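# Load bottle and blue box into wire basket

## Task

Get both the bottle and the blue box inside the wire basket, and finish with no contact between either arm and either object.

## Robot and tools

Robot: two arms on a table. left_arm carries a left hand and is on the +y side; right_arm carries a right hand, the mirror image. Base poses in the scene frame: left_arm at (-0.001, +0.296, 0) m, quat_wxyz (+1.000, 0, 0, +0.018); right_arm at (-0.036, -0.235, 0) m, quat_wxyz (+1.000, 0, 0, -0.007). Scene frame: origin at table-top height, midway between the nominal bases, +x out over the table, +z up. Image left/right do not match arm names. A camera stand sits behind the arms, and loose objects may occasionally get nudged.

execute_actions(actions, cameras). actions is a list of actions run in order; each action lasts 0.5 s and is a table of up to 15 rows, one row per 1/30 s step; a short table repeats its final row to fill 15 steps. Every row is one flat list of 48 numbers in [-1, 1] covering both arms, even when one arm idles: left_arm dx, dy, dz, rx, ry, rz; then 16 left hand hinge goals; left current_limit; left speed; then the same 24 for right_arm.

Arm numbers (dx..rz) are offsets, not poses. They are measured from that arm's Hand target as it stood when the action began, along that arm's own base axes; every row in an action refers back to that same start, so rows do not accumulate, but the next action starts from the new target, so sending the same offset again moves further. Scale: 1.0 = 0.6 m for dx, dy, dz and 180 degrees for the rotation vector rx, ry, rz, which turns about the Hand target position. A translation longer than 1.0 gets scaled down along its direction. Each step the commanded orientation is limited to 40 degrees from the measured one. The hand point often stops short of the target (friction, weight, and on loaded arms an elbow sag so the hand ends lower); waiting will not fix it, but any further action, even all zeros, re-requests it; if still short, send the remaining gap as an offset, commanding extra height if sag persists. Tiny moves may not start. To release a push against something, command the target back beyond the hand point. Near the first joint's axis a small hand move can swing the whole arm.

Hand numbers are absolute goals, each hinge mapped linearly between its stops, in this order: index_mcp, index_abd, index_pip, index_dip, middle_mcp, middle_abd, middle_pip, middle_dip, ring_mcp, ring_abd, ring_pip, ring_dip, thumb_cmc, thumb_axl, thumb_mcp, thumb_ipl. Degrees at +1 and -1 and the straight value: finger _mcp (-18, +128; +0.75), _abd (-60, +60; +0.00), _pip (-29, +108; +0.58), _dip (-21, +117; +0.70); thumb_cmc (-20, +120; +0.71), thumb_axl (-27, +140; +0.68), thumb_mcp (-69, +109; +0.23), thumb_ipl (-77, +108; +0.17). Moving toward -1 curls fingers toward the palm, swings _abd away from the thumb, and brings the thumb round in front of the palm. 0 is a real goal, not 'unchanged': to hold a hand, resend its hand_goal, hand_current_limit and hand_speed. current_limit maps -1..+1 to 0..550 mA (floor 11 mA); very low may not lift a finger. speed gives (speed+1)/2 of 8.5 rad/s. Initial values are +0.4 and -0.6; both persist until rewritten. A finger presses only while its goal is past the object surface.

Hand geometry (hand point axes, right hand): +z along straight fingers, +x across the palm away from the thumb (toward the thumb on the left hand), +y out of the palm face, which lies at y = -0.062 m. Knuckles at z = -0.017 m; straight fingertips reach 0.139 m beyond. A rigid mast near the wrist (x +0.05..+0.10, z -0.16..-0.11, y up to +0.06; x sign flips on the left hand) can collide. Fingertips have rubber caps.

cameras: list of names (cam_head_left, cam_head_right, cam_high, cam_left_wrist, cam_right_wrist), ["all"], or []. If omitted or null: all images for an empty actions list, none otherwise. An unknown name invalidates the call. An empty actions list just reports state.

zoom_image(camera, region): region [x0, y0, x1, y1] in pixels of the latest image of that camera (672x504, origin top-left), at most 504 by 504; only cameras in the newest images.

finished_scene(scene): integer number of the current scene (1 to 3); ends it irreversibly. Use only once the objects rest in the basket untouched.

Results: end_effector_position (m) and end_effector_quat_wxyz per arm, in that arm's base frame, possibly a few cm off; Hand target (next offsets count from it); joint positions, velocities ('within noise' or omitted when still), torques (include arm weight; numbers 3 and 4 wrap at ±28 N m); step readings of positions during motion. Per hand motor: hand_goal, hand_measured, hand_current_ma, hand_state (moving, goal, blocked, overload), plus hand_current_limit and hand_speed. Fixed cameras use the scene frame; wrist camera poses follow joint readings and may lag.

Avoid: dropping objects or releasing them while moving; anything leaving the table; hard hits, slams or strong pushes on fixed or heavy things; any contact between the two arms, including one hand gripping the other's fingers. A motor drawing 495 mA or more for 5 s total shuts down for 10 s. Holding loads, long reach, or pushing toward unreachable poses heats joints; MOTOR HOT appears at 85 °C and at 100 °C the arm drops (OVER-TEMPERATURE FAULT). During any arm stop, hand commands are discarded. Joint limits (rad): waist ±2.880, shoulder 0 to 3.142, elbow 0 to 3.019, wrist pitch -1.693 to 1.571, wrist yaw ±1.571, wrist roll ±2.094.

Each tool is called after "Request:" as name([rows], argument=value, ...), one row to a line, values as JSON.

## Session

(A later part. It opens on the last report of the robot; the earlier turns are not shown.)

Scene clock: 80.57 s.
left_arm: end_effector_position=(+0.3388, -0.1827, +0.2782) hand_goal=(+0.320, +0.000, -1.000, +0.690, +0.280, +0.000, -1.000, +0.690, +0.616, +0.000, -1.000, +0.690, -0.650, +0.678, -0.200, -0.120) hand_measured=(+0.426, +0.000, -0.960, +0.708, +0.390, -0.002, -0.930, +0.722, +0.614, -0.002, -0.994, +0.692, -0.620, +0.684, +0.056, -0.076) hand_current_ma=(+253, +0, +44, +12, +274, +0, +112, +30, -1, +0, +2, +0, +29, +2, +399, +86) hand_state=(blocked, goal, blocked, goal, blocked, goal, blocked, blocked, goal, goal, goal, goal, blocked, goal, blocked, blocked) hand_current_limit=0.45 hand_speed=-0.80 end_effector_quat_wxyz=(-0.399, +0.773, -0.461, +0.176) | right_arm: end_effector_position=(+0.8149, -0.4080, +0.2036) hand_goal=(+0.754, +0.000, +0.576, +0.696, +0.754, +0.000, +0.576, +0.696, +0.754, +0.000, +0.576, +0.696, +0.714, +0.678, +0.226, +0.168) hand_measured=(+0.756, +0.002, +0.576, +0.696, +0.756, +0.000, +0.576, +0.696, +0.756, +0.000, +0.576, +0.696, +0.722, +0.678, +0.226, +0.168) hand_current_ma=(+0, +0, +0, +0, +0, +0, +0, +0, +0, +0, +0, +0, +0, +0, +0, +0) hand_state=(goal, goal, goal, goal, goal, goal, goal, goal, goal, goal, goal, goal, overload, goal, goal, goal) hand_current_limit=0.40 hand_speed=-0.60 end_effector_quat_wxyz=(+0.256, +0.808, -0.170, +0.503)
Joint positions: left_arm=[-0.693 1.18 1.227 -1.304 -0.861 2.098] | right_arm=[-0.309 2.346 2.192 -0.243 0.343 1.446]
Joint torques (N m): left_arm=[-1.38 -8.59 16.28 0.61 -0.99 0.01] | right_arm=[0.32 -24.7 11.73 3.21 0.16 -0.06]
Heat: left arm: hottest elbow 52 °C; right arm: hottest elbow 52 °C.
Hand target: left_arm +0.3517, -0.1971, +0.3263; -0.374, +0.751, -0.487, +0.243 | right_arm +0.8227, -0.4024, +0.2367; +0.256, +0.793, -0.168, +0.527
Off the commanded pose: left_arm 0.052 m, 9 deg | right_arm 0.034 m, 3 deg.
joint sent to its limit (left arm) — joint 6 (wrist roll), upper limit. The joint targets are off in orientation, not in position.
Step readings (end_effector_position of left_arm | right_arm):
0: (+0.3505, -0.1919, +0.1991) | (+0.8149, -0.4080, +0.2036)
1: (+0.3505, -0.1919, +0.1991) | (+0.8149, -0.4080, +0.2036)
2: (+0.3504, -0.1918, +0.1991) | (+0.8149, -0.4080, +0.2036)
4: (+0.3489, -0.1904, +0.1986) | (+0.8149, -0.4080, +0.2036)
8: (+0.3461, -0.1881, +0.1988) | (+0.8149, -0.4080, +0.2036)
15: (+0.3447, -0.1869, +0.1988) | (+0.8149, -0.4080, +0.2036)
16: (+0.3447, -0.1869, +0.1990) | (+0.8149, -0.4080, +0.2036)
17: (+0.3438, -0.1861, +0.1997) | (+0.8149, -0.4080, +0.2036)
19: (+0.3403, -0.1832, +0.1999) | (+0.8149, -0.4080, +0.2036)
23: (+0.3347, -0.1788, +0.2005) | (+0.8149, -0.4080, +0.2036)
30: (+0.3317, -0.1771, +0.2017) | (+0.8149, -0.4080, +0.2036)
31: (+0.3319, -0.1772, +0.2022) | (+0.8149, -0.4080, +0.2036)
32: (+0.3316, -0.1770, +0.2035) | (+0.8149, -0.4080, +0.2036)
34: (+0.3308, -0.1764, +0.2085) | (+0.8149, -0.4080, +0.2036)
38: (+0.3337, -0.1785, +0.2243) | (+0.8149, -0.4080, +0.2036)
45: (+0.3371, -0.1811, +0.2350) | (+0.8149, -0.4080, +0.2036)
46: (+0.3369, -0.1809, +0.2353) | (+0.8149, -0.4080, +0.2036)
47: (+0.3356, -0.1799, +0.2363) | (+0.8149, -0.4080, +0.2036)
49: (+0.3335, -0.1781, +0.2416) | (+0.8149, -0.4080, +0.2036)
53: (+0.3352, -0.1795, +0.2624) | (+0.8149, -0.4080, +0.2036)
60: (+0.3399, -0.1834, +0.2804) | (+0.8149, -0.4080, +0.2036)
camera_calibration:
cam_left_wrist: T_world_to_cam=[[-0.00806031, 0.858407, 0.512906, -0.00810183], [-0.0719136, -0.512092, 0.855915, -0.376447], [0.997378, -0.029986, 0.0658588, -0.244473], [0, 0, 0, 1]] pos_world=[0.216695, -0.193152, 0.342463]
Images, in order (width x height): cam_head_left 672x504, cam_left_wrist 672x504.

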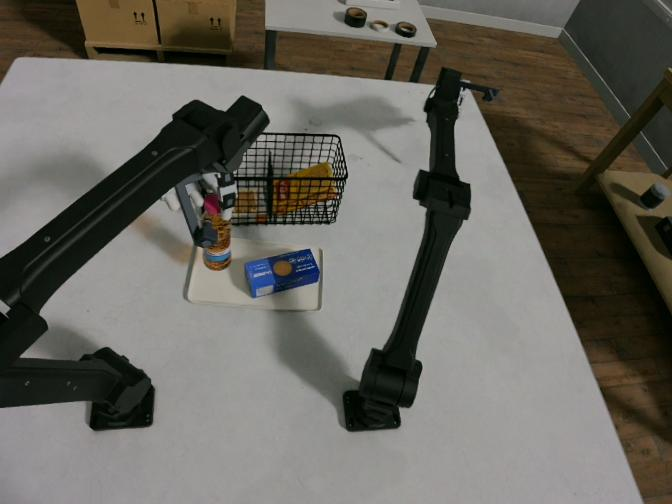

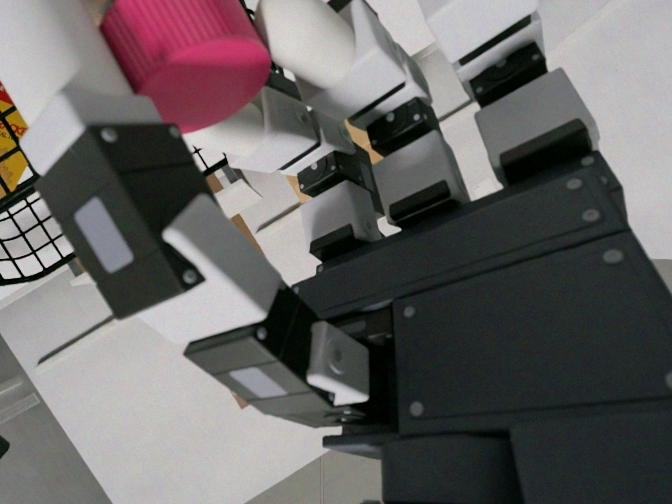

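Request:
execute_actions([
  [[0.03,-0.03,0.09,0,0,0,0.32,0,-1,0.69,0.28,0,-1,0.69,0.616,0,-1,0.69,-0.65,0.678,-0.2,-0.12,0.45,-0.8,0,0,0,0,0,0,0.754,0,0.576,0.696,0.754,0,0.576,0.696,0.754,0,0.576,0.696,0.714,0.678,0.226,0.168,0.4,-0.6]],
  [[0.03,-0.03,0.09,0,0,0,0.32,0,-1,0.69,0.28,0,-1,0.69,0.616,0,-1,0.69,-0.65,0.678,-0.2,-0.12,0.45,-0.8,0,0,0,0,0,0,0.754,0,0.576,0.696,0.754,0,0.576,0.696,0.754,0,0.576,0.696,0.714,0.678,0.226,0.168,0.4,-0.6]],
  [[0.04,-0.045,0.1,0,0,0,0.32,0,-1,0.69,0.28,0,-1,0.69,0.616,0,-1,0.69,-0.65,0.678,-0.2,-0.12,0.45,-0.8,0,0,0,0,0,0,0.754,0,0.576,0.696,0.754,0,0.576,0.696,0.754,0,0.576,0.696,0.714,0.678,0.226,0.168,0.4,-0.6]],
  [[0.08,-0.051,0,0,0,0,0.32,0,-1,0.69,0.28,0,-1,0.69,0.616,0,-1,0.69,-0.65,0.678,-0.2,-0.12,0.45,-0.8,0,0,0,0,0,0,0.754,0,0.576,0.696,0.754,0,0.576,0.696,0.754,0,0.576,0.696,0.714,0.678,0.226,0.168,0.4,-0.6]],
  [[0.08,-0.051,0,0,0,0,0.32,0,-1,0.69,0.28,0,-1,0.69,0.616,0,-1,0.69,-0.65,0.678,-0.2,-0.12,0.45,-0.8,0,0,0,0,0,0,0.754,0,0.576,0.696,0.754,0,0.576,0.696,0.754,0,0.576,0.696,0.714,0.678,0.226,0.168,0.4,-0.6]],
  [[0.079,-0.051,0,0,0,0,0.32,0,-1,0.69,0.28,0,-1,0.69,0.616,0,-1,0.69,-0.65,0.678,-0.2,-0.12,0.45,-0.8,0,0,0,0,0,0,0.754,0,0.576,0.696,0.754,0,0.576,0.696,0.754,0,0.576,0.696,0.714,0.678,0.226,0.168,0.4,-0.6]],
], cameras=["cam_head_left","cam_head_right","cam_high"])

Request:
zoom_image(camera="cam_head_left", region=[180, 40, 380, 240])

Scene clock: 93.90 s.
left_arm: end_effector_position=(+0.5609, -0.3691, +0.4224) hand_goal=(+0.320, +0.000, -1.000, +0.690, +0.280, +0.000, -1.000, +0.690, +0.616, +0.000, -1.000, +0.690, -0.650, +0.678, -0.200, -0.120) hand_measured=(+0.416, -0.004, -0.960, +0.708, +0.376, +0.000, -0.936, +0.718, +0.612, -0.002, -0.994, +0.692, -0.600, +0.690, +0.056, -0.072) hand_current_ma=(+218, +0, +44, +12, +217, +0, +97, +26, -1, +0, +2, +0, +66, +8, +399, +100) hand_state=(blocked, goal, blocked, goal, blocked, goal, blocked, blocked, goal, goal, goal, goal, blocked, goal, blocked, blocked) hand_current_limit=0.45 hand_speed=-0.80 end_effector_quat_wxyz=(-0.382, +0.781, -0.425, +0.253) | right_arm: end_effector_position=(+0.8149, -0.4080, +0.2036) hand_goal=(+0.754, +0.000, +0.576, +0.696, +0.754, +0.000, +0.576, +0.696, +0.754, +0.000, +0.576, +0.696, +0.714, +0.678, +0.226, +0.168) hand_measured=(+0.756, +0.002, +0.576, +0.696, +0.756, +0.000, +0.576, +0.696, +0.756, +0.000, +0.576, +0.696, +0.722, +0.678, +0.226, +0.168) hand_current_ma=(+0, +0, +0, +0, +0, +0, +0, +0, +0, +0, +0, +0, +0, +0, +0, +0) hand_state=(goal, goal, goal, goal, goal, goal, goal, goal, goal, goal, goal, goal, overload, goal, goal, goal) hand_current_limit=0.40 hand_speed=-0.60 end_effector_quat_wxyz=(+0.256, +0.808, -0.170, +0.503)
Joint positions: left_arm=[-0.693 2.054 2.672 -1.698 -0.854 2.101] | right_arm=[-0.309 2.346 2.192 -0.243 0.343 1.446]
Joint torques (N m): left_arm=[0.62 -23.47 14.63 0.83 -0.91 -0.06] | right_arm=[0.5 -25.23 11.71 3.23 0.16 -0.02]
Heat: left arm: hottest elbow 55 °C; right arm: hottest elbow 52 °C.
Hand target: left_arm +0.5550, -0.3520, +0.4942; -0.374, +0.751, -0.487, +0.243 | right_arm +0.8227, -0.4024, +0.2367; +0.256, +0.793, -0.168, +0.527
Off the commanded pose: left_arm 0.074 m, 8 deg | right_arm 0.034 m, 3 deg.
joint sent to its limit (left arm) — joint 4 (wrist pitch), lower limit; joint 6 (wrist roll), upper limit. The joint targets are off in position and orientation.
Step readings (end_effector_position of left_arm | right_arm):
0: (+0.3388, -0.1827, +0.2782) | (+0.8149, -0.4080, +0.2036)
1: (+0.3388, -0.1828, +0.2783) | (+0.8149, -0.4080, +0.2036)
2: (+0.3384, -0.1826, +0.2797) | (+0.8149, -0.4080, +0.2036)
4: (+0.3407, -0.1847, +0.2882) | (+0.8149, -0.4080, +0.2036)
8: (+0.3523, -0.1959, +0.3159) | (+0.8149, -0.4080, +0.2036)
15: (+0.3611, -0.2039, +0.3400) | (+0.8149, -0.4080, +0.2036)
16: (+0.3612, -0.2042, +0.3401) | (+0.8149, -0.4080, +0.2036)
17: (+0.3610, -0.2042, +0.3408) | (+0.8149, -0.4080, +0.2036)
19: (+0.3638, -0.2072, +0.3470) | (+0.8149, -0.4080, +0.2036)
23: (+0.3764, -0.2185, +0.3679) | (+0.8149, -0.4080, +0.2036)
30: (+0.3839, -0.2251, +0.3892) | (+0.8149, -0.4080, +0.2036)
31: (+0.3839, -0.2253, +0.3905) | (+0.8149, -0.4080, +0.2036)
32: (+0.3837, -0.2257, +0.3926) | (+0.8149, -0.4080, +0.2036)
34: (+0.3884, -0.2305, +0.4034) | (+0.8149, -0.4080, +0.2036)
38: (+0.4032, -0.2466, +0.4305) | (+0.8149, -0.4080, +0.2036)
45: (+0.4133, -0.2569, +0.4489) | (+0.8149, -0.4080, +0.2036)
46: (+0.4139, -0.2575, +0.4490) | (+0.8149, -0.4080, +0.2036)
47: (+0.4153, -0.2587, +0.4495) | (+0.8149, -0.4080, +0.2036)
49: (+0.4260, -0.2679, +0.4548) | (+0.8149, -0.4080, +0.2036)
53: (+0.4478, -0.2865, +0.4548) | (+0.8149, -0.4080, +0.2036)
60: (+0.4639, -0.3011, +0.4286) | (+0.8149, -0.4080, +0.2036)
61: (+0.4648, -0.3020, +0.4267) | (+0.8149, -0.4080, +0.2036)
62: (+0.4669, -0.3038, +0.4266) | (+0.8149, -0.4080, +0.2036)
64: (+0.4767, -0.3118, +0.4319) | (+0.8149, -0.4080, +0.2036)
68: (+0.4940, -0.3255, +0.4407) | (+0.8149, -0.4080, +0.2036)
75: (+0.5072, -0.3327, +0.4353) | (+0.8149, -0.4080, +0.2036)
76: (+0.5082, -0.3334, +0.4341) | (+0.8149, -0.4080, +0.2036)
77: (+0.5110, -0.3351, +0.4347) | (+0.8149, -0.4080, +0.2036)
79: (+0.5230, -0.3434, +0.4396) | (+0.8149, -0.4080, +0.2036)
83: (+0.5425, -0.3566, +0.4424) | (+0.8149, -0.4080, +0.2036)
90: (+0.5586, -0.3671, +0.4247) | (+0.8149, -0.4080, +0.2036)
Images, in order (width x height): cam_head_left 672x504, cam_head_right 672x504, cam_high 672x504.

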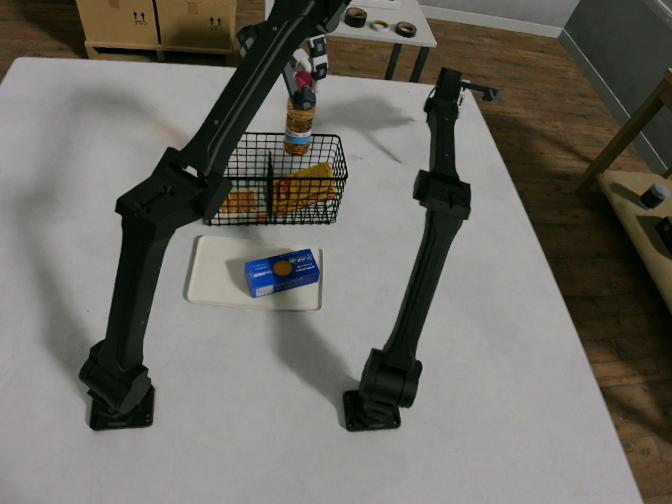

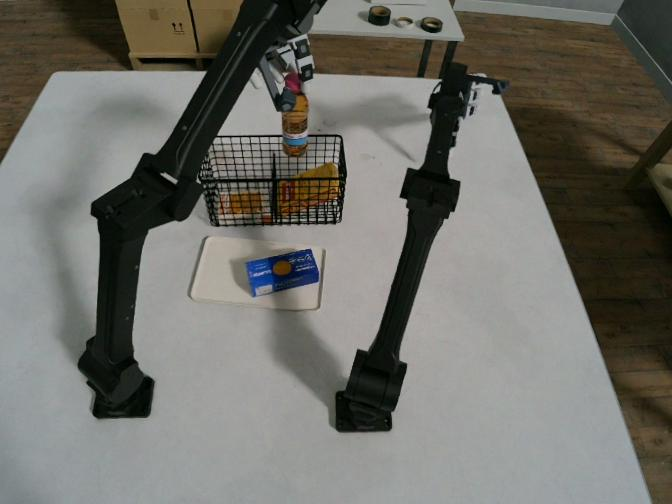

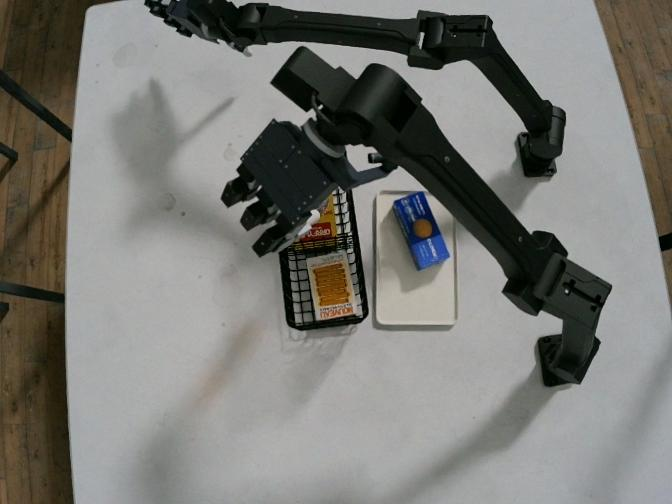

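Scaled by 2.520 from the camera's 672x504 image, which has a finer 960x720 frame.

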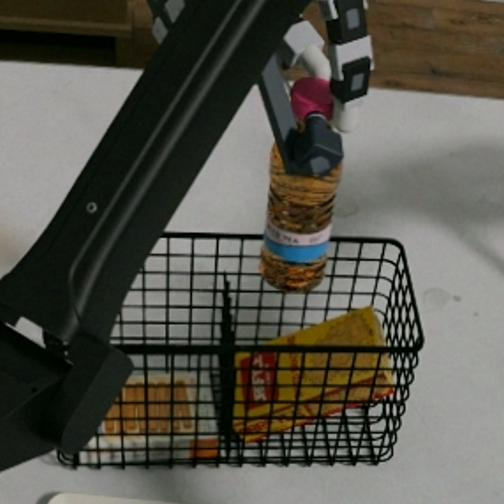

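Request:
execute_actions([
  [[0.012,0.036,-0.03,0,0,0,0.32,0,-1,0.69,0.28,0,-1,0.69,0.616,0,-1,0.69,-0.65,0.678,-0.2,-0.12,0.45,-0.8,0,0,0,0,0,0,0.754,0,0.576,0.696,0.754,0,0.576,0.696,0.754,0,0.576,0.696,0.714,0.678,0.226,0.168,0.4,-0.6]],
  [[0,0,-0.08,0,0,0,0.32,0,-1,0.69,0.28,0,-1,0.69,0.616,0,-1,0.69,-0.65,0.678,-0.2,-0.12,0.45,-0.8,0,0,0,0,0,0,0.754,0,0.576,0.696,0.754,0,0.576,0.696,0.754,0,0.576,0.696,0.714,0.678,0.226,0.168,0.4,-0.6]],
  [[0,0,-0.06,0,0,0,0.32,0,-1,0.69,0.28,0,-1,0.69,0.616,0,-1,0.69,-0.65,0.678,-0.2,-0.12,0.45,-0.8,0,0,0,0,0,0,0.754,0,0.576,0.696,0.754,0,0.576,0.696,0.754,0,0.576,0.696,0.714,0.678,0.226,0.168,0.4,-0.6]],
], cameras=["cam_head_left","cam_head_right"])

Request:
zoom_image(camera="cam_head_left", region=[180, 60, 380, 240])

Request:
zoom_image(camera="cam_head_right", region=[180, 60, 380, 240])

Scene clock: 100.80 s.
left_arm: end_effector_position=(+0.5656, -0.3401, +0.3479) hand_goal=(+0.320, +0.000, -1.000, +0.690, +0.280, +0.000, -1.000, +0.690, +0.616, +0.000, -1.000, +0.690, -0.650, +0.678, -0.200, -0.120) hand_measured=(+0.406, -0.004, -0.984, +0.696, +0.368, +0.000, -0.946, +0.714, +0.612, -0.002, -0.994, +0.692, -0.602, +0.690, +0.066, -0.072) hand_current_ma=(+176, -1, +10, +2, +183, +0, +75, +19, -1, +0, +2, +0, +63, +7, +399, +101) hand_state=(blocked, goal, goal, goal, blocked, goal, blocked, blocked, goal, goal, goal, goal, blocked, goal, blocked, blocked) hand_current_limit=0.45 hand_speed=-0.80 end_effector_quat_wxyz=(-0.386, +0.788, -0.448, +0.171) | right_arm: end_effector_position=(+0.8149, -0.4080, +0.2036) hand_goal=(+0.754, +0.000, +0.576, +0.696, +0.754, +0.000, +0.576, +0.696, +0.754, +0.000, +0.576, +0.696, +0.714, +0.678, +0.226, +0.168) hand_measured=(+0.756, +0.002, +0.576, +0.696, +0.756, +0.000, +0.576, +0.696, +0.756, +0.000, +0.576, +0.696, +0.722, +0.678, +0.226, +0.168) hand_current_ma=(+0, +0, +0, +0, +0, +0, +0, +0, +0, +0, +0, +0, +0, +0, +0, +0) hand_state=(goal, goal, goal, goal, goal, goal, goal, goal, goal, goal, goal, goal, overload, goal, goal, goal) hand_current_limit=0.40 hand_speed=-0.60 end_effector_quat_wxyz=(+0.256, +0.808, -0.170, +0.503)
Joint positions: left_arm=[-0.647 2.021 2.438 -1.662 -0.825 2.1] | right_arm=[-0.309 2.346 2.192 -0.243 0.343 1.446]
Joint torques (N m): left_arm=[-0.03 -24 9.63 1.37 -1.13 -0.02] | right_arm=[-0.15 -25.58 11.77 3.28 0.14 -0.04]
Heat: left arm: hottest elbow 54 °C; right arm: hottest elbow 52 °C.
Hand target: left_arm +0.5624, -0.3303, +0.3922; -0.374, +0.751, -0.487, +0.243 | right_arm +0.8227, -0.4024, +0.2367; +0.256, +0.793, -0.168, +0.527
Off the commanded pose: left_arm 0.045 m, 10 deg | right_arm 0.034 m, 3 deg.
joint sent to its limit (left arm) — joint 6 (wrist roll), upper limit. The joint targets are off in orientation, not in position.
Step readings (end_effector_position of left_arm | right_arm):
0: (+0.5609, -0.3691, +0.4224) | (+0.8149, -0.4080, +0.2036)
1: (+0.5610, -0.3689, +0.4224) | (+0.8149, -0.4080, +0.2036)
2: (+0.5618, -0.3677, +0.4222) | (+0.8149, -0.4080, +0.2036)
4: (+0.5625, -0.3670, +0.4218) | (+0.8149, -0.4080, +0.2036)
8: (+0.5675, -0.3594, +0.4213) | (+0.8149, -0.4080, +0.2036)
15: (+0.5758, -0.3458, +0.4214) | (+0.8149, -0.4080, +0.2036)
16: (+0.5762, -0.3451, +0.4210) | (+0.8149, -0.4080, +0.2036)
17: (+0.5760, -0.3447, +0.4194) | (+0.8149, -0.4080, +0.2036)
19: (+0.5740, -0.3442, +0.4133) | (+0.8149, -0.4080, +0.2036)
23: (+0.5719, -0.3442, +0.3931) | (+0.8149, -0.4080, +0.2036)
30: (+0.5716, -0.3441, +0.3797) | (+0.8149, -0.4080, +0.2036)
31: (+0.5716, -0.3441, +0.3794) | (+0.8149, -0.4080, +0.2036)
32: (+0.5710, -0.3436, +0.3777) | (+0.8149, -0.4080, +0.2036)
34: (+0.5684, -0.3417, +0.3716) | (+0.8149, -0.4080, +0.2036)
38: (+0.5658, -0.3397, +0.3507) | (+0.8149, -0.4080, +0.2036)
45: (+0.5656, -0.3401, +0.3481) | (+0.8149, -0.4080, +0.2036)
Images, in order (width x height): cam_head_left 672x504, cam_head_right 672x504.

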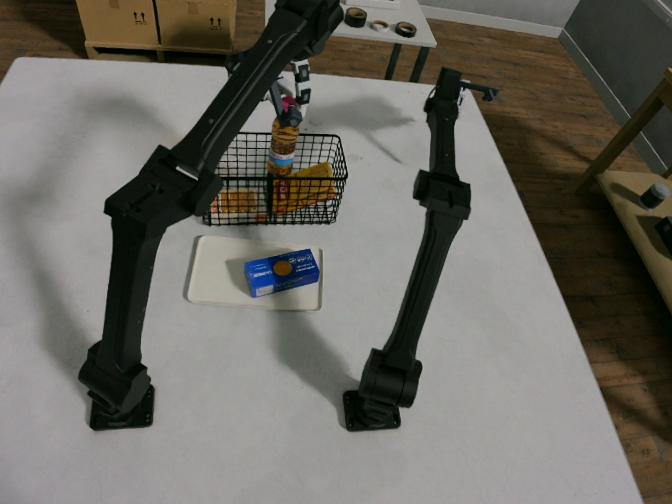

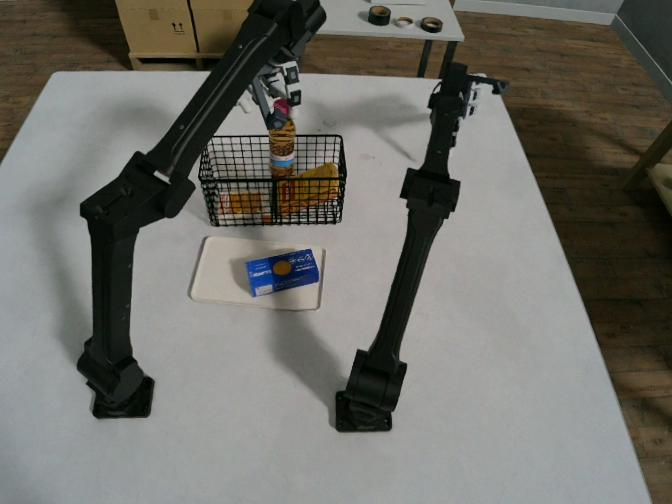

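Scaled by 2.520 from the camera's 672x504 image, which has a finer 960x720 frame.

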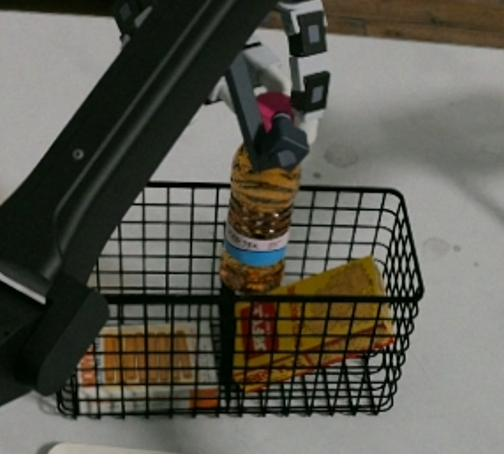

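Scaled by 2.520 from the camera's 672x504 image, which has a finer 960x720 frame.

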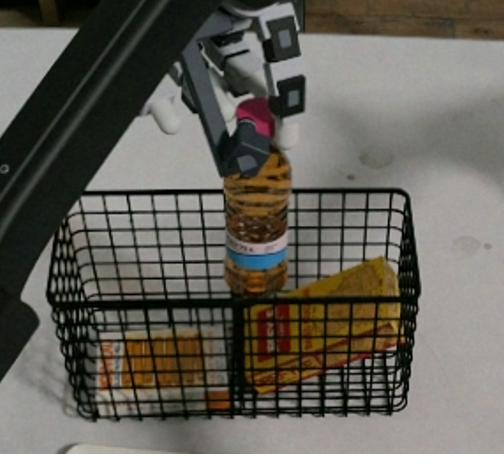

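Request:
execute_actions([
  [[0.005,-0.025,-0.01,0,0,0,0.32,0,-1,0.69,0.28,0,-1,0.69,0.616,0,-1,0.69,-0.65,0.678,-0.2,-0.12,0.45,-0.8,0,0,0,0,0,0,0.754,0,0.576,0.696,0.754,0,0.576,0.696,0.754,0,0.576,0.696,0.714,0.678,0.226,0.168,0.4,-0.6]],
  [[0,0,-0.06,0,0,0,0.32,0,-1,0.69,0.28,0,-1,0.69,0.616,0,-1,0.69,-0.65,0.678,-0.2,-0.12,0.45,-0.8,0,0,0,0,0,0,0.754,0,0.576,0.696,0.754,0,0.576,0.696,0.754,0,0.576,0.696,0.714,0.678,0.226,0.168,0.4,-0.6]],
  [[0,0,-0.03,0,0,0,0.32,0,-1,0.69,0.28,0,-1,0.69,0.616,0,-1,0.69,-0.65,0.678,-0.2,-0.12,0.45,-0.8,0,0,0,0,0,0,0.754,0,0.576,0.696,0.754,0,0.576,0.696,0.754,0,0.576,0.696,0.714,0.678,0.226,0.168,0.4,-0.6]],
], cameras=["cam_head_left","cam_head_right"])

Request:
zoom_image(camera="cam_head_left", region=[180, 60, 380, 240])

Request:
zoom_image(camera="cam_head_right", region=[180, 60, 380, 240])

Scene clock: 107.83 s.
left_arm: end_effector_position=(+0.5643, -0.3488, +0.3439) hand_goal=(+0.320, +0.000, -1.000, +0.690, +0.280, +0.000, -1.000, +0.690, +0.616, +0.000, -1.000, +0.690, -0.650, +0.678, -0.200, -0.120) hand_measured=(+0.402, -0.004, -0.980, +0.698, +0.352, +0.002, -0.964, +0.706, +0.612, -0.002, -0.994, +0.692, -0.592, +0.690, +0.068, -0.072) hand_current_ma=(+167, -1, +13, +3, +134, +0, +36, +10, -1, +0, +2, +0, +85, +8, +399, +101) hand_state=(blocked, goal, goal, goal, blocked, goal, blocked, goal, goal, goal, goal, goal, blocked, goal, blocked, blocked) hand_current_limit=0.45 hand_speed=-0.80 end_effector_quat_wxyz=(-0.375, +0.792, -0.427, +0.225) | right_arm: end_effector_position=(+0.8149, -0.4080, +0.2036) hand_goal=(+0.754, +0.000, +0.576, +0.696, +0.754, +0.000, +0.576, +0.696, +0.754, +0.000, +0.576, +0.696, +0.714, +0.678, +0.226, +0.168) hand_measured=(+0.756, +0.002, +0.576, +0.696, +0.756, +0.000, +0.576, +0.696, +0.756, +0.000, +0.576, +0.696, +0.722, +0.678, +0.226, +0.168) hand_current_ma=(+0, +0, +0, +0, +0, +0, +0, +0, +0, +0, +0, +0, +0, +0, +0, +0) hand_state=(goal, goal, goal, goal, goal, goal, goal, goal, goal, goal, goal, goal, overload, goal, goal, goal) hand_current_limit=0.40 hand_speed=-0.60 end_effector_quat_wxyz=(+0.256, +0.808, -0.170, +0.503)
Joint positions: left_arm=[-0.657 1.901 2.213 -1.443 -0.819 2.096] | right_arm=[-0.309 2.346 2.192 -0.243 0.343 1.446]
Joint torques (N m): left_arm=[-0.21 -17.85 7.64 1.02 -1.02 0] | right_arm=[0.56 -25.52 11.71 3.08 0.13 -0.05]
Heat: left arm: hottest elbow 53 °C; right arm: hottest elbow 53 °C.
Hand target: left_arm +0.5653, -0.3453, +0.3322; -0.374, +0.751, -0.487, +0.243 | right_arm +0.8227, -0.4024, +0.2367; +0.256, +0.793, -0.168, +0.527
Off the commanded pose: left_arm 0.012 m, 9 deg | right_arm 0.034 m, 3 deg.
joint sent to its limit (left arm) — joint 6 (wrist roll), upper limit. The joint targets are off in orientation, not in position.
Step readings (end_effector_position of left_arm | right_arm):
0: (+0.5656, -0.3401, +0.3479) | (+0.8149, -0.4080, +0.2036)
1: (+0.5656, -0.3401, +0.3479) | (+0.8149, -0.4080, +0.2036)
2: (+0.5657, -0.3402, +0.3479) | (+0.8149, -0.4080, +0.2036)
4: (+0.5664, -0.3406, +0.3482) | (+0.8149, -0.4080, +0.2036)
8: (+0.5673, -0.3411, +0.3485) | (+0.8149, -0.4080, +0.2036)
15: (+0.5676, -0.3414, +0.3486) | (+0.8149, -0.4080, +0.2036)
16: (+0.5677, -0.3414, +0.3483) | (+0.8149, -0.4080, +0.2036)
17: (+0.5686, -0.3421, +0.3468) | (+0.8149, -0.4080, +0.2036)
19: (+0.5701, -0.3445, +0.3459) | (+0.8149, -0.4080, +0.2036)
23: (+0.5660, -0.3458, +0.3455) | (+0.8149, -0.4080, +0.2036)
30: (+0.5660, -0.3465, +0.3453) | (+0.8149, -0.4080, +0.2036)
31: (+0.5660, -0.3466, +0.3451) | (+0.8149, -0.4080, +0.2036)
32: (+0.5662, -0.3469, +0.3447) | (+0.8149, -0.4080, +0.2036)
34: (+0.5659, -0.3478, +0.3442) | (+0.8149, -0.4080, +0.2036)
38: (+0.5636, -0.3473, +0.3443) | (+0.8149, -0.4080, +0.2036)
45: (+0.5641, -0.3481, +0.3438) | (+0.8149, -0.4080, +0.2036)
Images, in order (width x height): cam_head_left 672x504, cam_head_right 672x504.

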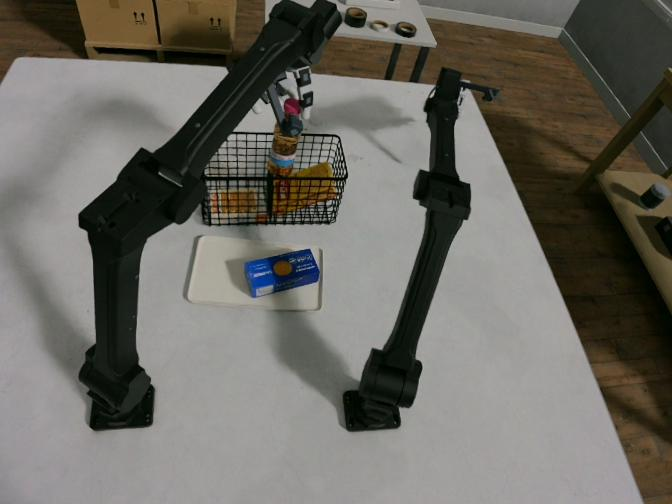

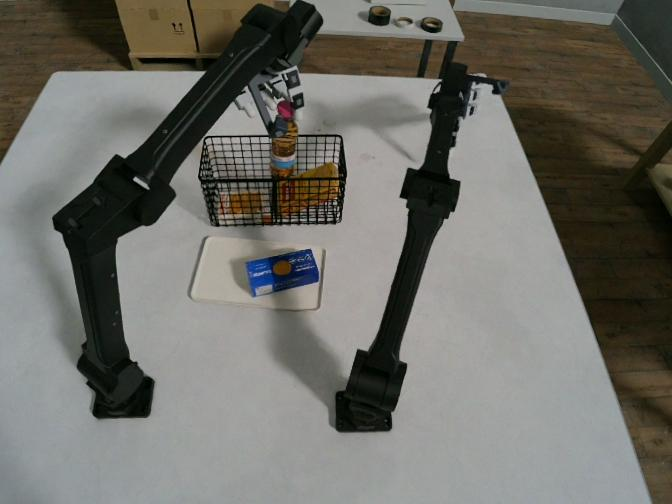

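Scaled by 2.520 from the camera's 672x504 image, which has a finer 960x720 frame.

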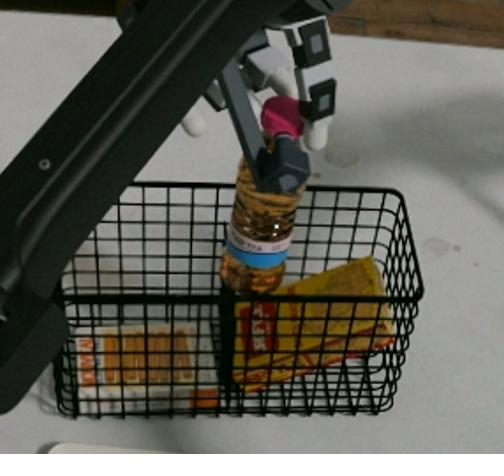

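Scaled by 2.520 from the camera's 672x504 image, which has a finer 960x720 frame.

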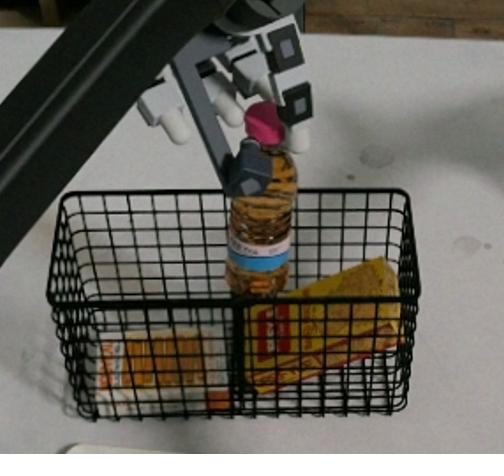

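Request:
execute_actions([
  [[0,0,0.08,0,0,0,0.32,0,-1,0.69,0.28,0,-1,0.69,0.616,0,-1,0.69,-0.65,0.678,-0.2,-0.12,0.45,-0.8,0,0,0,0,0,0,0.754,0,0.576,0.696,0.754,0,0.576,0.696,0.754,0,0.576,0.696,0.714,0.678,0.226,0.168,0.4,-0.6]],
  [[0,-0.02,0.06,0,0,0,0.32,0,-1,0.69,0.28,0,-1,0.69,0.616,0,-1,0.69,-0.65,0.678,-0.2,-0.12,0.45,-0.8,0,0,0,0,0,0,0.754,0,0.576,0.696,0.754,0,0.576,0.696,0.754,0,0.576,0.696,0.714,0.678,0.226,0.168,0.4,-0.6]],
  [[0,-0.025,0,0,0,0,0.32,0,-1,0.69,0.28,0,-1,0.69,0.616,0,-1,0.69,-0.65,0.678,-0.2,-0.12,0.45,-0.8,0,0,0,0,0,0,0.754,0,0.576,0.696,0.754,0,0.576,0.696,0.754,0,0.576,0.696,0.714,0.678,0.226,0.168,0.4,-0.6]],
], cameras=["cam_head_left","cam_head_right"])

Request:
zoom_image(camera="cam_head_left", region=[180, 60, 380, 240])

Request:
zoom_image(camera="cam_head_right", region=[180, 60, 380, 240])

Scene clock: 116.50 s.
left_arm: end_effector_position=(+0.5689, -0.3714, +0.3535) hand_goal=(+0.320, +0.000, -1.000, +0.690, +0.280, +0.000, -1.000, +0.690, +0.616, +0.000, -1.000, +0.690, -0.650, +0.678, -0.200, -0.120) hand_measured=(+0.402, -0.004, -0.978, +0.698, +0.352, +0.002, -0.932, +0.720, +0.612, -0.002, -0.994, +0.692, -0.592, +0.690, +0.068, -0.072) hand_current_ma=(+167, -1, +15, +3, +133, +0, +107, +29, -1, +0, +2, +0, +86, +8, +399, +101) hand_state=(blocked, goal, blocked, goal, blocked, goal, blocked, blocked, goal, goal, goal, goal, blocked, goal, blocked, blocked) hand_current_limit=0.45 hand_speed=-0.80 end_effector_quat_wxyz=(-0.387, +0.780, -0.453, +0.191) | right_arm: end_effector_position=(+0.8149, -0.4080, +0.2036) hand_goal=(+0.754, +0.000, +0.576, +0.696, +0.754, +0.000, +0.576, +0.696, +0.754, +0.000, +0.576, +0.696, +0.714, +0.678, +0.226, +0.168) hand_measured=(+0.756, +0.002, +0.576, +0.696, +0.756, +0.000, +0.576, +0.696, +0.756, +0.000, +0.576, +0.696, +0.722, +0.678, +0.226, +0.168) hand_current_ma=(+0, +0, +0, +0, +0, +0, +0, +0, +0, +0, +0, +0, +0, +0, +0, +0) hand_state=(goal, goal, goal, goal, goal, goal, goal, goal, goal, goal, goal, goal, overload, goal, goal, goal) hand_current_limit=0.40 hand_speed=-0.60 end_effector_quat_wxyz=(+0.256, +0.808, -0.170, +0.503)
Joint positions: left_arm=[-0.684 2.098 2.576 -1.698 -0.838 2.096] | right_arm=[-0.309 2.346 2.192 -0.243 0.343 1.446]
Joint torques (N m): left_arm=[-1.08 -23.41 15.31 0.57 -1.06 0.03] | right_arm=[0.56 -25.17 11.74 3.19 0.16 -0.03]
Heat: left arm: hottest elbow 53 °C; right arm: hottest elbow 53 °C.
Hand target: left_arm +0.5652, -0.3724, +0.4163; -0.374, +0.751, -0.487, +0.243 | right_arm +0.8227, -0.4024, +0.2367; +0.256, +0.793, -0.168, +0.527
Off the commanded pose: left_arm 0.063 m, 8 deg | right_arm 0.034 m, 3 deg.
joint sent to its limit (left arm) — joint 4 (wrist pitch), lower limit; joint 6 (wrist roll), upper limit. The joint targets are off in position and orientation.
Step readings (end_effector_position of left_arm | right_arm):
0: (+0.5644, -0.3488, +0.3439) | (+0.8149, -0.4080, +0.2036)
1: (+0.5644, -0.3488, +0.3439) | (+0.8149, -0.4080, +0.2036)
2: (+0.5638, -0.3484, +0.3442) | (+0.8149, -0.4080, +0.2036)
4: (+0.5603, -0.3458, +0.3459) | (+0.8149, -0.4080, +0.2036)
8: (+0.5592, -0.3443, +0.3460) | (+0.8149, -0.4080, +0.2036)
15: (+0.5606, -0.3449, +0.3460) | (+0.8149, -0.4080, +0.2036)
16: (+0.5605, -0.3449, +0.3462) | (+0.8149, -0.4080, +0.2036)
17: (+0.5605, -0.3446, +0.3472) | (+0.8149, -0.4080, +0.2036)
19: (+0.5621, -0.3448, +0.3492) | (+0.8149, -0.4080, +0.2036)
23: (+0.5667, -0.3485, +0.3501) | (+0.8149, -0.4080, +0.2036)
30: (+0.5698, -0.3523, +0.3491) | (+0.8149, -0.4080, +0.2036)
31: (+0.5698, -0.3527, +0.3493) | (+0.8149, -0.4080, +0.2036)
32: (+0.5699, -0.3533, +0.3495) | (+0.8149, -0.4080, +0.2036)
34: (+0.5708, -0.3557, +0.3514) | (+0.8149, -0.4080, +0.2036)
38: (+0.5707, -0.3623, +0.3547) | (+0.8149, -0.4080, +0.2036)
45: (+0.5684, -0.3703, +0.3560) | (+0.8149, -0.4080, +0.2036)
Images, in order (width x height): cam_head_left 672x504, cam_head_right 672x504.

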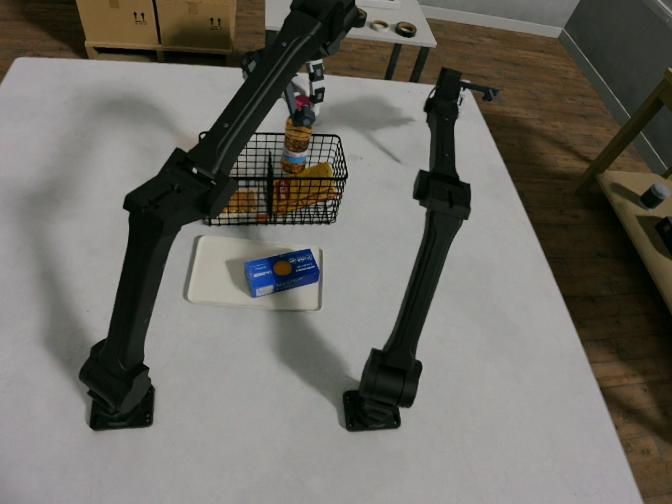

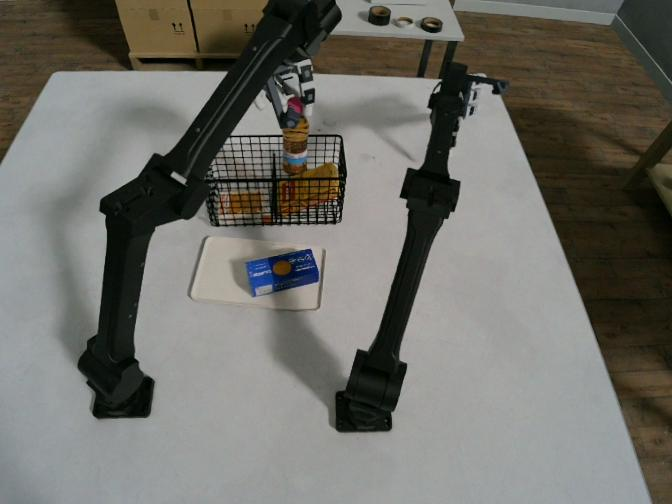

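Scaled by 2.520 from the camera's 672x504 image, which has a finer 960x720 frame.

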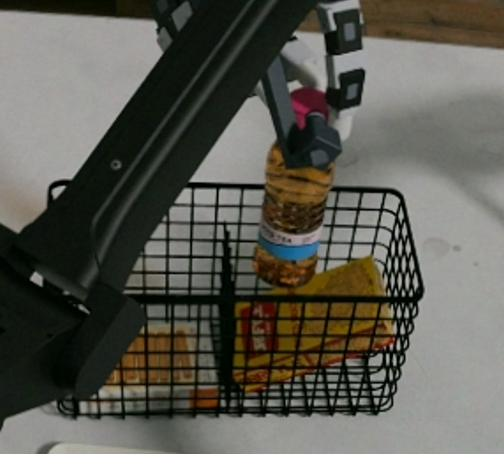

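Scaled by 2.520 from the camera's 672x504 image, which has a finer 960x720 frame.

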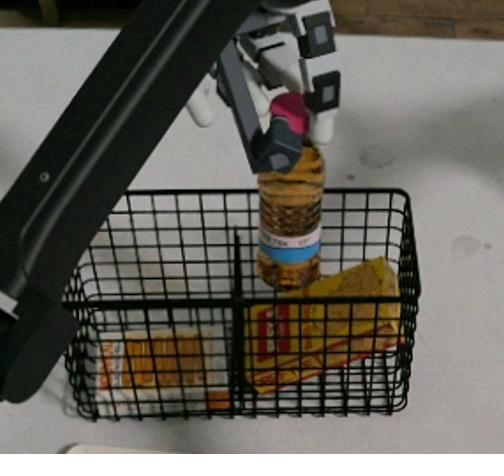

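Request:
execute_actions([
  [[0,0.003,-0.08,0,0,0,0.32,0,-1,0.69,0.28,0,-1,0.69,0.616,0,-1,0.69,-0.65,0.678,-0.2,-0.12,0.45,-0.8,0,0,0,0,0,0,0.754,0,0.576,0.696,0.754,0,0.576,0.696,0.754,0,0.576,0.696,0.714,0.678,0.226,0.168,0.4,-0.6]],
  [[0,0,-0.03,0,0,0,0.32,0,-1,0.69,0.28,0,-1,0.69,0.616,0,-1,0.69,-0.65,0.678,-0.2,-0.12,0.45,-0.8,0,0,0,0,0,0,0.754,0,0.576,0.696,0.754,0,0.576,0.696,0.754,0,0.576,0.696,0.714,0.678,0.226,0.168,0.4,-0.6]],
], cameras=["cam_head_left","cam_head_right"])

Request:
zoom_image(camera="cam_head_left", region=[180, 60, 380, 240])

Request:
zoom_image(camera="cam_head_right", region=[180, 60, 380, 240])

Scene clock: 120.97 s.
left_arm: end_effector_position=(+0.5698, -0.3729, +0.2862) hand_goal=(+0.320, +0.000, -1.000, +0.690, +0.280, +0.000, -1.000, +0.690, +0.616, +0.000, -1.000, +0.690, -0.650, +0.678, -0.200, -0.120) hand_measured=(+0.402, -0.004, -0.986, +0.694, +0.352, +0.000, -0.932, +0.720, +0.612, -0.002, -0.994, +0.692, -0.592, +0.690, +0.068, -0.072) hand_current_ma=(+167, -1, +7, +1, +133, +0, +106, +29, -1, +0, +2, +0, +86, +8, +399, +101) hand_state=(blocked, goal, goal, goal, blocked, goal, blocked, blocked, goal, goal, goal, goal, blocked, goal, blocked, blocked) hand_current_limit=0.45 hand_speed=-0.80 end_effector_quat_wxyz=(-0.389, +0.778, -0.465, +0.166) | right_arm: end_effector_position=(+0.8149, -0.4080, +0.2036) hand_goal=(+0.754, +0.000, +0.576, +0.696, +0.754, +0.000, +0.576, +0.696, +0.754, +0.000, +0.576, +0.696, +0.714, +0.678, +0.226, +0.168) hand_measured=(+0.756, +0.002, +0.576, +0.696, +0.756, +0.000, +0.576, +0.696, +0.756, +0.000, +0.576, +0.696, +0.722, +0.678, +0.226, +0.168) hand_current_ma=(+0, +0, +0, +0, +0, +0, +0, +0, +0, +0, +0, +0, +0, +0, +0, +0) hand_state=(goal, goal, goal, goal, goal, goal, goal, goal, goal, goal, goal, goal, overload, goal, goal, goal) hand_current_limit=0.40 hand_speed=-0.60 end_effector_quat_wxyz=(+0.256, +0.808, -0.170, +0.503)
Joint positions: left_arm=[-0.684 2.051 2.317 -1.542 -0.835 2.096] | right_arm=[-0.309 2.346 2.192 -0.243 0.343 1.446]
Joint torques (N m): left_arm=[-0.67 -26.4 10.7 1.33 -1 0.03] | right_arm=[0.44 -24.94 11.75 3.22 0.19 -0.05]
Heat: left arm: hottest elbow 53 °C; right arm: hottest elbow 53 °C.
Hand target: left_arm +0.5652, -0.3706, +0.3501; -0.374, +0.751, -0.487, +0.243 | right_arm +0.8227, -0.4024, +0.2367; +0.256, +0.793, -0.168, +0.527
Off the commanded pose: left_arm 0.064 m, 10 deg | right_arm 0.034 m, 3 deg.
joint sent to its limit (left arm) — joint 6 (wrist roll), upper limit. The joint targets are off in position and orientation.
Step readings (end_effector_position of left_arm | right_arm):
0: (+0.5689, -0.3714, +0.3535) | (+0.8149, -0.4080, +0.2036)
1: (+0.5689, -0.3714, +0.3535) | (+0.8149, -0.4080, +0.2036)
2: (+0.5690, -0.3716, +0.3535) | (+0.8149, -0.4080, +0.2036)
4: (+0.5696, -0.3723, +0.3502) | (+0.8149, -0.4080, +0.2036)
8: (+0.5700, -0.3734, +0.3325) | (+0.8149, -0.4080, +0.2036)
15: (+0.5701, -0.3741, +0.3088) | (+0.8149, -0.4080, +0.2036)
16: (+0.5704, -0.3744, +0.3069) | (+0.8149, -0.4080, +0.2036)
17: (+0.5709, -0.3747, +0.3051) | (+0.8149, -0.4080, +0.2036)
19: (+0.5711, -0.3749, +0.2998) | (+0.8149, -0.4080, +0.2036)
23: (+0.5708, -0.3746, +0.2876) | (+0.8149, -0.4080, +0.2036)
30: (+0.5702, -0.3733, +0.2797) | (+0.8149, -0.4080, +0.2036)
Images, in order (width x height): cam_head_left 672x504, cam_head_right 672x504.

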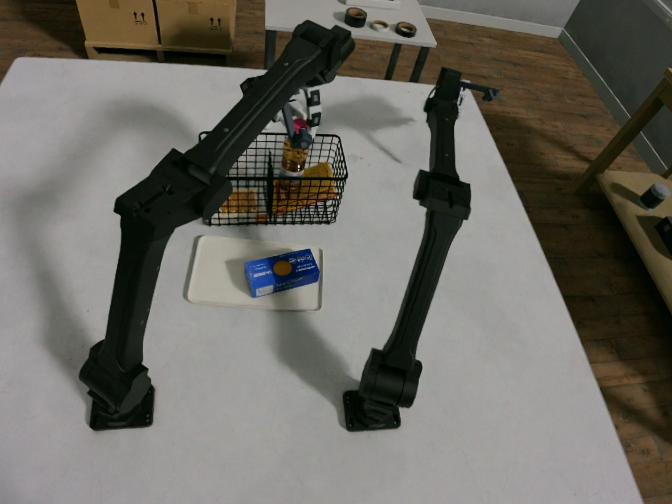

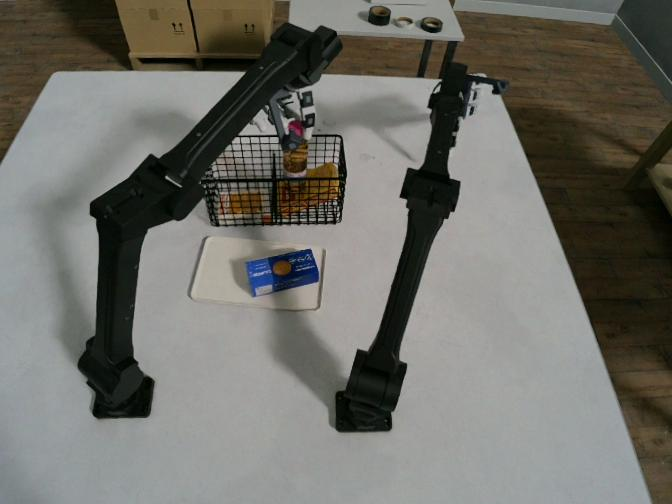

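Scaled by 2.520 from the camera's 672x504 image, which has a finer 960x720 frame.

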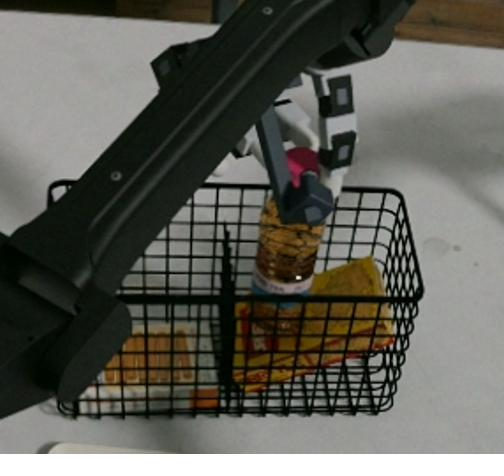

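Scaled by 2.520 from the camera's 672x504 image, which has a finer 960x720 frame.

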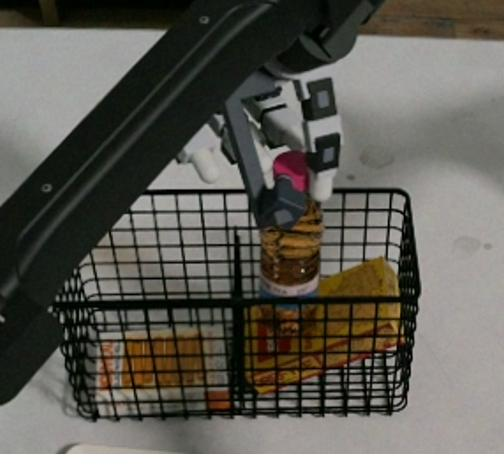

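Request:
execute_actions([
  [[0,0,-0.02,0,0,0,0.32,0,-1,0.69,0.28,0,-1,0.69,0.616,0,-1,0.69,-0.65,0.678,-0.2,-0.12,0.45,-0.8,0,0,0,0,0,0,0.754,0,0.576,0.696,0.754,0,0.576,0.696,0.754,0,0.576,0.696,0.714,0.678,0.226,0.168,0.4,-0.6]],
  [[0,0,-0.02,0,0,0,0.32,0,-1,0.69,0.28,0,-1,0.69,0.616,0,-1,0.69,-0.65,0.678,-0.2,-0.12,0.45,-0.8,0,0,0,0,0,0,0.754,0,0.576,0.696,0.754,0,0.576,0.696,0.754,0,0.576,0.696,0.714,0.678,0.226,0.168,0.4,-0.6]],
], cameras=["cam_head_left"])

Request:
zoom_image(camera="cam_head_left", region=[180, 60, 380, 240])

Scene clock: 126.60 s.
left_arm: end_effector_position=(+0.5678, -0.3710, +0.2730) hand_goal=(+0.320, +0.000, -1.000, +0.690, +0.280, +0.000, -1.000, +0.690, +0.616, +0.000, -1.000, +0.690, -0.650, +0.678, -0.200, -0.120) hand_measured=(+0.402, -0.004, -0.986, +0.694, +0.352, +0.000, -0.948, +0.714, +0.612, -0.002, -0.994, +0.692, -0.592, +0.690, +0.068, -0.072) hand_current_ma=(+167, -1, +7, +1, +133, +0, +71, +20, -1, +0, +2, +0, +86, +8, +399, +101) hand_state=(blocked, goal, goal, goal, blocked, goal, blocked, blocked, goal, goal, goal, goal, blocked, goal, blocked, blocked) hand_current_limit=0.45 hand_speed=-0.80 end_effector_quat_wxyz=(-0.388, +0.779, -0.461, +0.174) | right_arm: end_effector_position=(+0.8149, -0.4080, +0.2036) hand_goal=(+0.754, +0.000, +0.576, +0.696, +0.754, +0.000, +0.576, +0.696, +0.754, +0.000, +0.576, +0.696, +0.714, +0.678, +0.226, +0.168) hand_measured=(+0.756, +0.002, +0.576, +0.696, +0.756, +0.000, +0.576, +0.696, +0.756, +0.000, +0.576, +0.696, +0.722, +0.678, +0.226, +0.168) hand_current_ma=(+0, +0, +0, +0, +0, +0, +0, +0, +0, +0, +0, +0, +0, +0, +0, +0) hand_state=(goal, goal, goal, goal, goal, goal, goal, goal, goal, goal, goal, goal, overload, goal, goal, goal) hand_current_limit=0.40 hand_speed=-0.60 end_effector_quat_wxyz=(+0.256, +0.808, -0.170, +0.503)
Joint positions: left_arm=[-0.684 2.01 2.213 -1.461 -0.836 2.096] | right_arm=[-0.309 2.346 2.192 -0.243 0.343 1.446]
Joint torques (N m): left_arm=[-0.73 -25.23 10.45 1.43 -0.9 0.03] | right_arm=[0.32 -25.11 11.73 3.22 0.16 -0.05]
Heat: left arm: hottest elbow 53 °C; right arm: hottest elbow 53 °C.
Hand target: left_arm +0.5653, -0.3707, +0.3261; -0.374, +0.751, -0.487, +0.243 | right_arm +0.8227, -0.4024, +0.2367; +0.256, +0.793, -0.168, +0.527
Off the commanded pose: left_arm 0.053 m, 9 deg | right_arm 0.034 m, 3 deg.
joint sent to its limit (left arm) — joint 6 (wrist roll), upper limit. The joint targets are off in orientation, not in position.
Step readings (end_effector_position of left_arm | right_arm):
0: (+0.5698, -0.3729, +0.2862) | (+0.8149, -0.4080, +0.2036)
1: (+0.5698, -0.3730, +0.2860) | (+0.8149, -0.4080, +0.2036)
2: (+0.5699, -0.3731, +0.2856) | (+0.8149, -0.4080, +0.2036)
4: (+0.5697, -0.3728, +0.2835) | (+0.8149, -0.4080, +0.2036)
8: (+0.5692, -0.3724, +0.2790) | (+0.8149, -0.4080, +0.2036)
15: (+0.5688, -0.3718, +0.2778) | (+0.8149, -0.4080, +0.2036)
16: (+0.5687, -0.3718, +0.2776) | (+0.8149, -0.4080, +0.2036)
17: (+0.5688, -0.3719, +0.2773) | (+0.8149, -0.4080, +0.2036)
19: (+0.5686, -0.3717, +0.2768) | (+0.8149, -0.4080, +0.2036)
23: (+0.5677, -0.3710, +0.2752) | (+0.8149, -0.4080, +0.2036)
30: (+0.5677, -0.3710, +0.2735) | (+0.8149, -0.4080, +0.2036)
Images, in order (width x height): cam_head_left 672x504.

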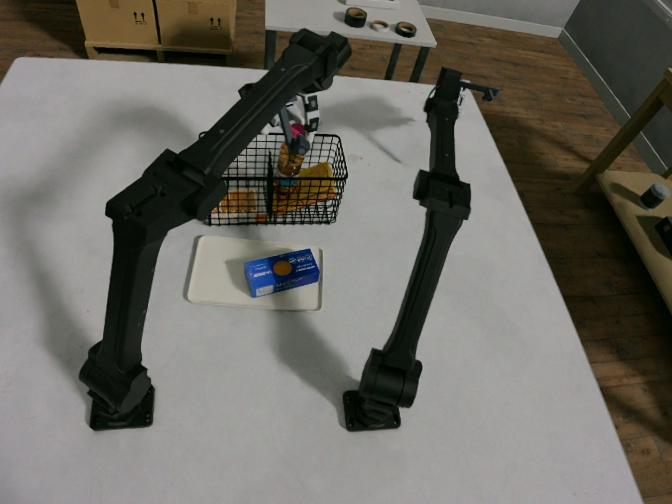

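Scaled by 2.520 from the camera's 672x504 image, which has a finer 960x720 frame.

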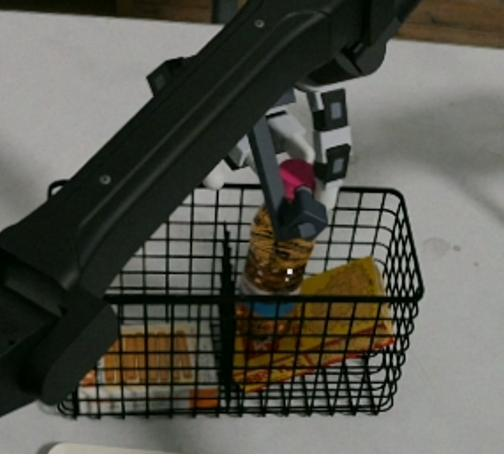

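Request:
execute_actions([
  [[0,0,-0.025,0,0,0,0.32,0,-1,0.69,0.28,0,-1,0.69,0.616,0,-1,0.69,-0.65,0.678,-0.2,-0.12,0.4,-0.8,0,0,0,0,0,0,0.754,0,0.576,0.696,0.754,0,0.576,0.696,0.754,0,0.576,0.696,0.714,0.678,0.226,0.168,0.4,-0.6]],
  [[0,0,0,0,0,0,0.5,0,-0.97,0.69,0.45,0,-0.97,0.69,0.616,0,-1,0.69,-0.65,0.678,0.1,-0.1,0.1,-0.7,0,0,0,0,0,0,0.754,0,0.576,0.696,0.754,0,0.576,0.696,0.754,0,0.576,0.696,0.714,0.678,0.226,0.168,0.4,-0.6]],
  [[0,0,0,0,0,0,0.63,0,-0.95,0.69,0.63,0,-0.95,0.69,0.616,0,-1,0.69,-0.65,0.678,0.25,-0.1,0.1,-0.6,0,0,0,0,0,0,0.754,0,0.576,0.696,0.754,0,0.576,0.696,0.754,0,0.576,0.696,0.714,0.678,0.226,0.168,0.4,-0.6]],
], cameras=["cam_head_left"])

Request:
zoom_image(camera="cam_head_left", region=[180, 60, 380, 240])

Scene clock: 132.67 s.
left_arm: end_effector_position=(+0.5660, -0.3692, +0.2913) hand_goal=(+0.630, +0.000, -0.950, +0.690, +0.630, +0.000, -0.950, +0.690, +0.616, +0.000, -1.000, +0.690, -0.650, +0.678, +0.250, -0.100) hand_measured=(+0.622, -0.002, -0.960, +0.684, +0.622, +0.004, -0.950, +0.694, +0.612, -0.002, -0.994, +0.692, -0.646, +0.680, +0.244, -0.098) hand_current_ma=(-3, +0, -4, -2, -4, +1, +0, +1, -1, +0, +2, +0, +1, +0, -3, +0) hand_state=(goal, goal, goal, goal, goal, goal, goal, goal, goal, goal, goal, goal, goal, goal, goal, goal) hand_current_limit=0.10 hand_speed=-0.60 end_effector_quat_wxyz=(-0.385, +0.782, -0.447, +0.202) | right_arm: end_effector_position=(+0.8149, -0.4080, +0.2036) hand_goal=(+0.754, +0.000, +0.576, +0.696, +0.754, +0.000, +0.576, +0.696, +0.754, +0.000, +0.576, +0.696, +0.714, +0.678, +0.226, +0.168) hand_measured=(+0.756, +0.002, +0.576, +0.696, +0.756, +0.000, +0.576, +0.696, +0.756, +0.000, +0.576, +0.696, +0.722, +0.678, +0.226, +0.168) hand_current_ma=(+0, +0, +0, +0, +0, +0, +0, +0, +0, +0, +0, +0, +0, +0, +0, +0) hand_state=(goal, goal, goal, goal, goal, goal, goal, goal, goal, goal, goal, goal, overload, goal, goal, goal) hand_current_limit=0.40 hand_speed=-0.60 end_effector_quat_wxyz=(+0.256, +0.808, -0.170, +0.503)
Joint positions: left_arm=[-0.684 1.954 2.162 -1.402 -0.838 2.096] | right_arm=[-0.309 2.346 2.192 -0.243 0.343 1.446]
Joint torques (N m): left_arm=[-0.67 -20.95 10.15 1.13 -0.68 0.02] | right_arm=[0.26 -25.05 11.77 3.19 0.18 -0.02]
Heat: left arm: hottest elbow 52 °C; right arm: hottest elbow 53 °C.
Hand target: left_arm +0.5652, -0.3706, +0.3112; -0.374, +0.751, -0.487, +0.243 | right_arm +0.8227, -0.4024, +0.2367; +0.256, +0.793, -0.168, +0.527
Off the commanded pose: left_arm 0.020 m, 8 deg | right_arm 0.034 m, 3 deg.
joint sent to its limit (left arm) — joint 6 (wrist roll), upper limit. The joint targets are off in orientation, not in position.
Step readings (end_effector_position of left_arm | right_arm):
0: (+0.5677, -0.3710, +0.2730) | (+0.8149, -0.4080, +0.2036)
1: (+0.5678, -0.3710, +0.2729) | (+0.8149, -0.4080, +0.2036)
2: (+0.5679, -0.3712, +0.2724) | (+0.8149, -0.4080, +0.2036)
4: (+0.5677, -0.3710, +0.2711) | (+0.8149, -0.4080, +0.2036)
8: (+0.5669, -0.3703, +0.2709) | (+0.8149, -0.4080, +0.2036)
15: (+0.5670, -0.3704, +0.2708) | (+0.8149, -0.4080, +0.2036)
16: (+0.5671, -0.3705, +0.2709) | (+0.8149, -0.4080, +0.2036)
17: (+0.5671, -0.3705, +0.2711) | (+0.8149, -0.4080, +0.2036)
19: (+0.5673, -0.3706, +0.2721) | (+0.8149, -0.4080, +0.2036)
23: (+0.5667, -0.3702, +0.2788) | (+0.8149, -0.4080, +0.2036)
30: (+0.5651, -0.3689, +0.2888) | (+0.8149, -0.4080, +0.2036)
31: (+0.5651, -0.3688, +0.2891) | (+0.8149, -0.4080, +0.2036)
32: (+0.5651, -0.3688, +0.2891) | (+0.8149, -0.4080, +0.2036)
34: (+0.5660, -0.3693, +0.2900) | (+0.8149, -0.4080, +0.2036)
38: (+0.5660, -0.3692, +0.2913) | (+0.8149, -0.4080, +0.2036)
45: (+0.5660, -0.3692, +0.2913) | (+0.8149, -0.4080, +0.2036)
Images, in order (width x height): cam_head_left 672x504.

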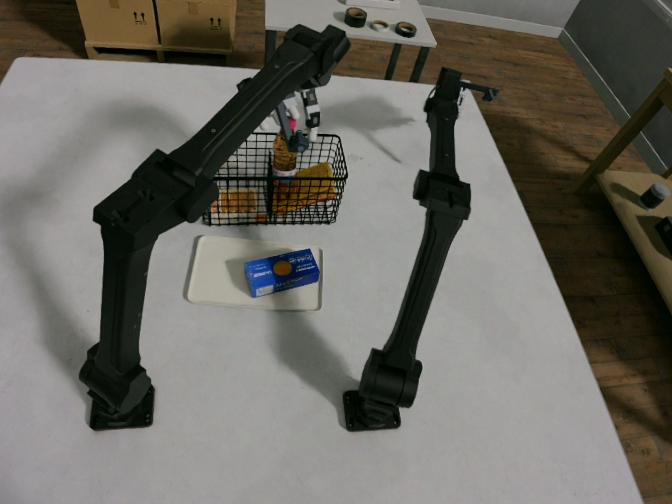

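Scaled by 2.520 from the camera's 672x504 image, which has a finer 960x720 frame.

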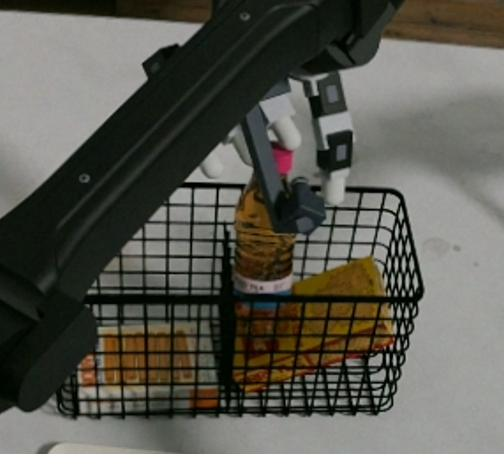

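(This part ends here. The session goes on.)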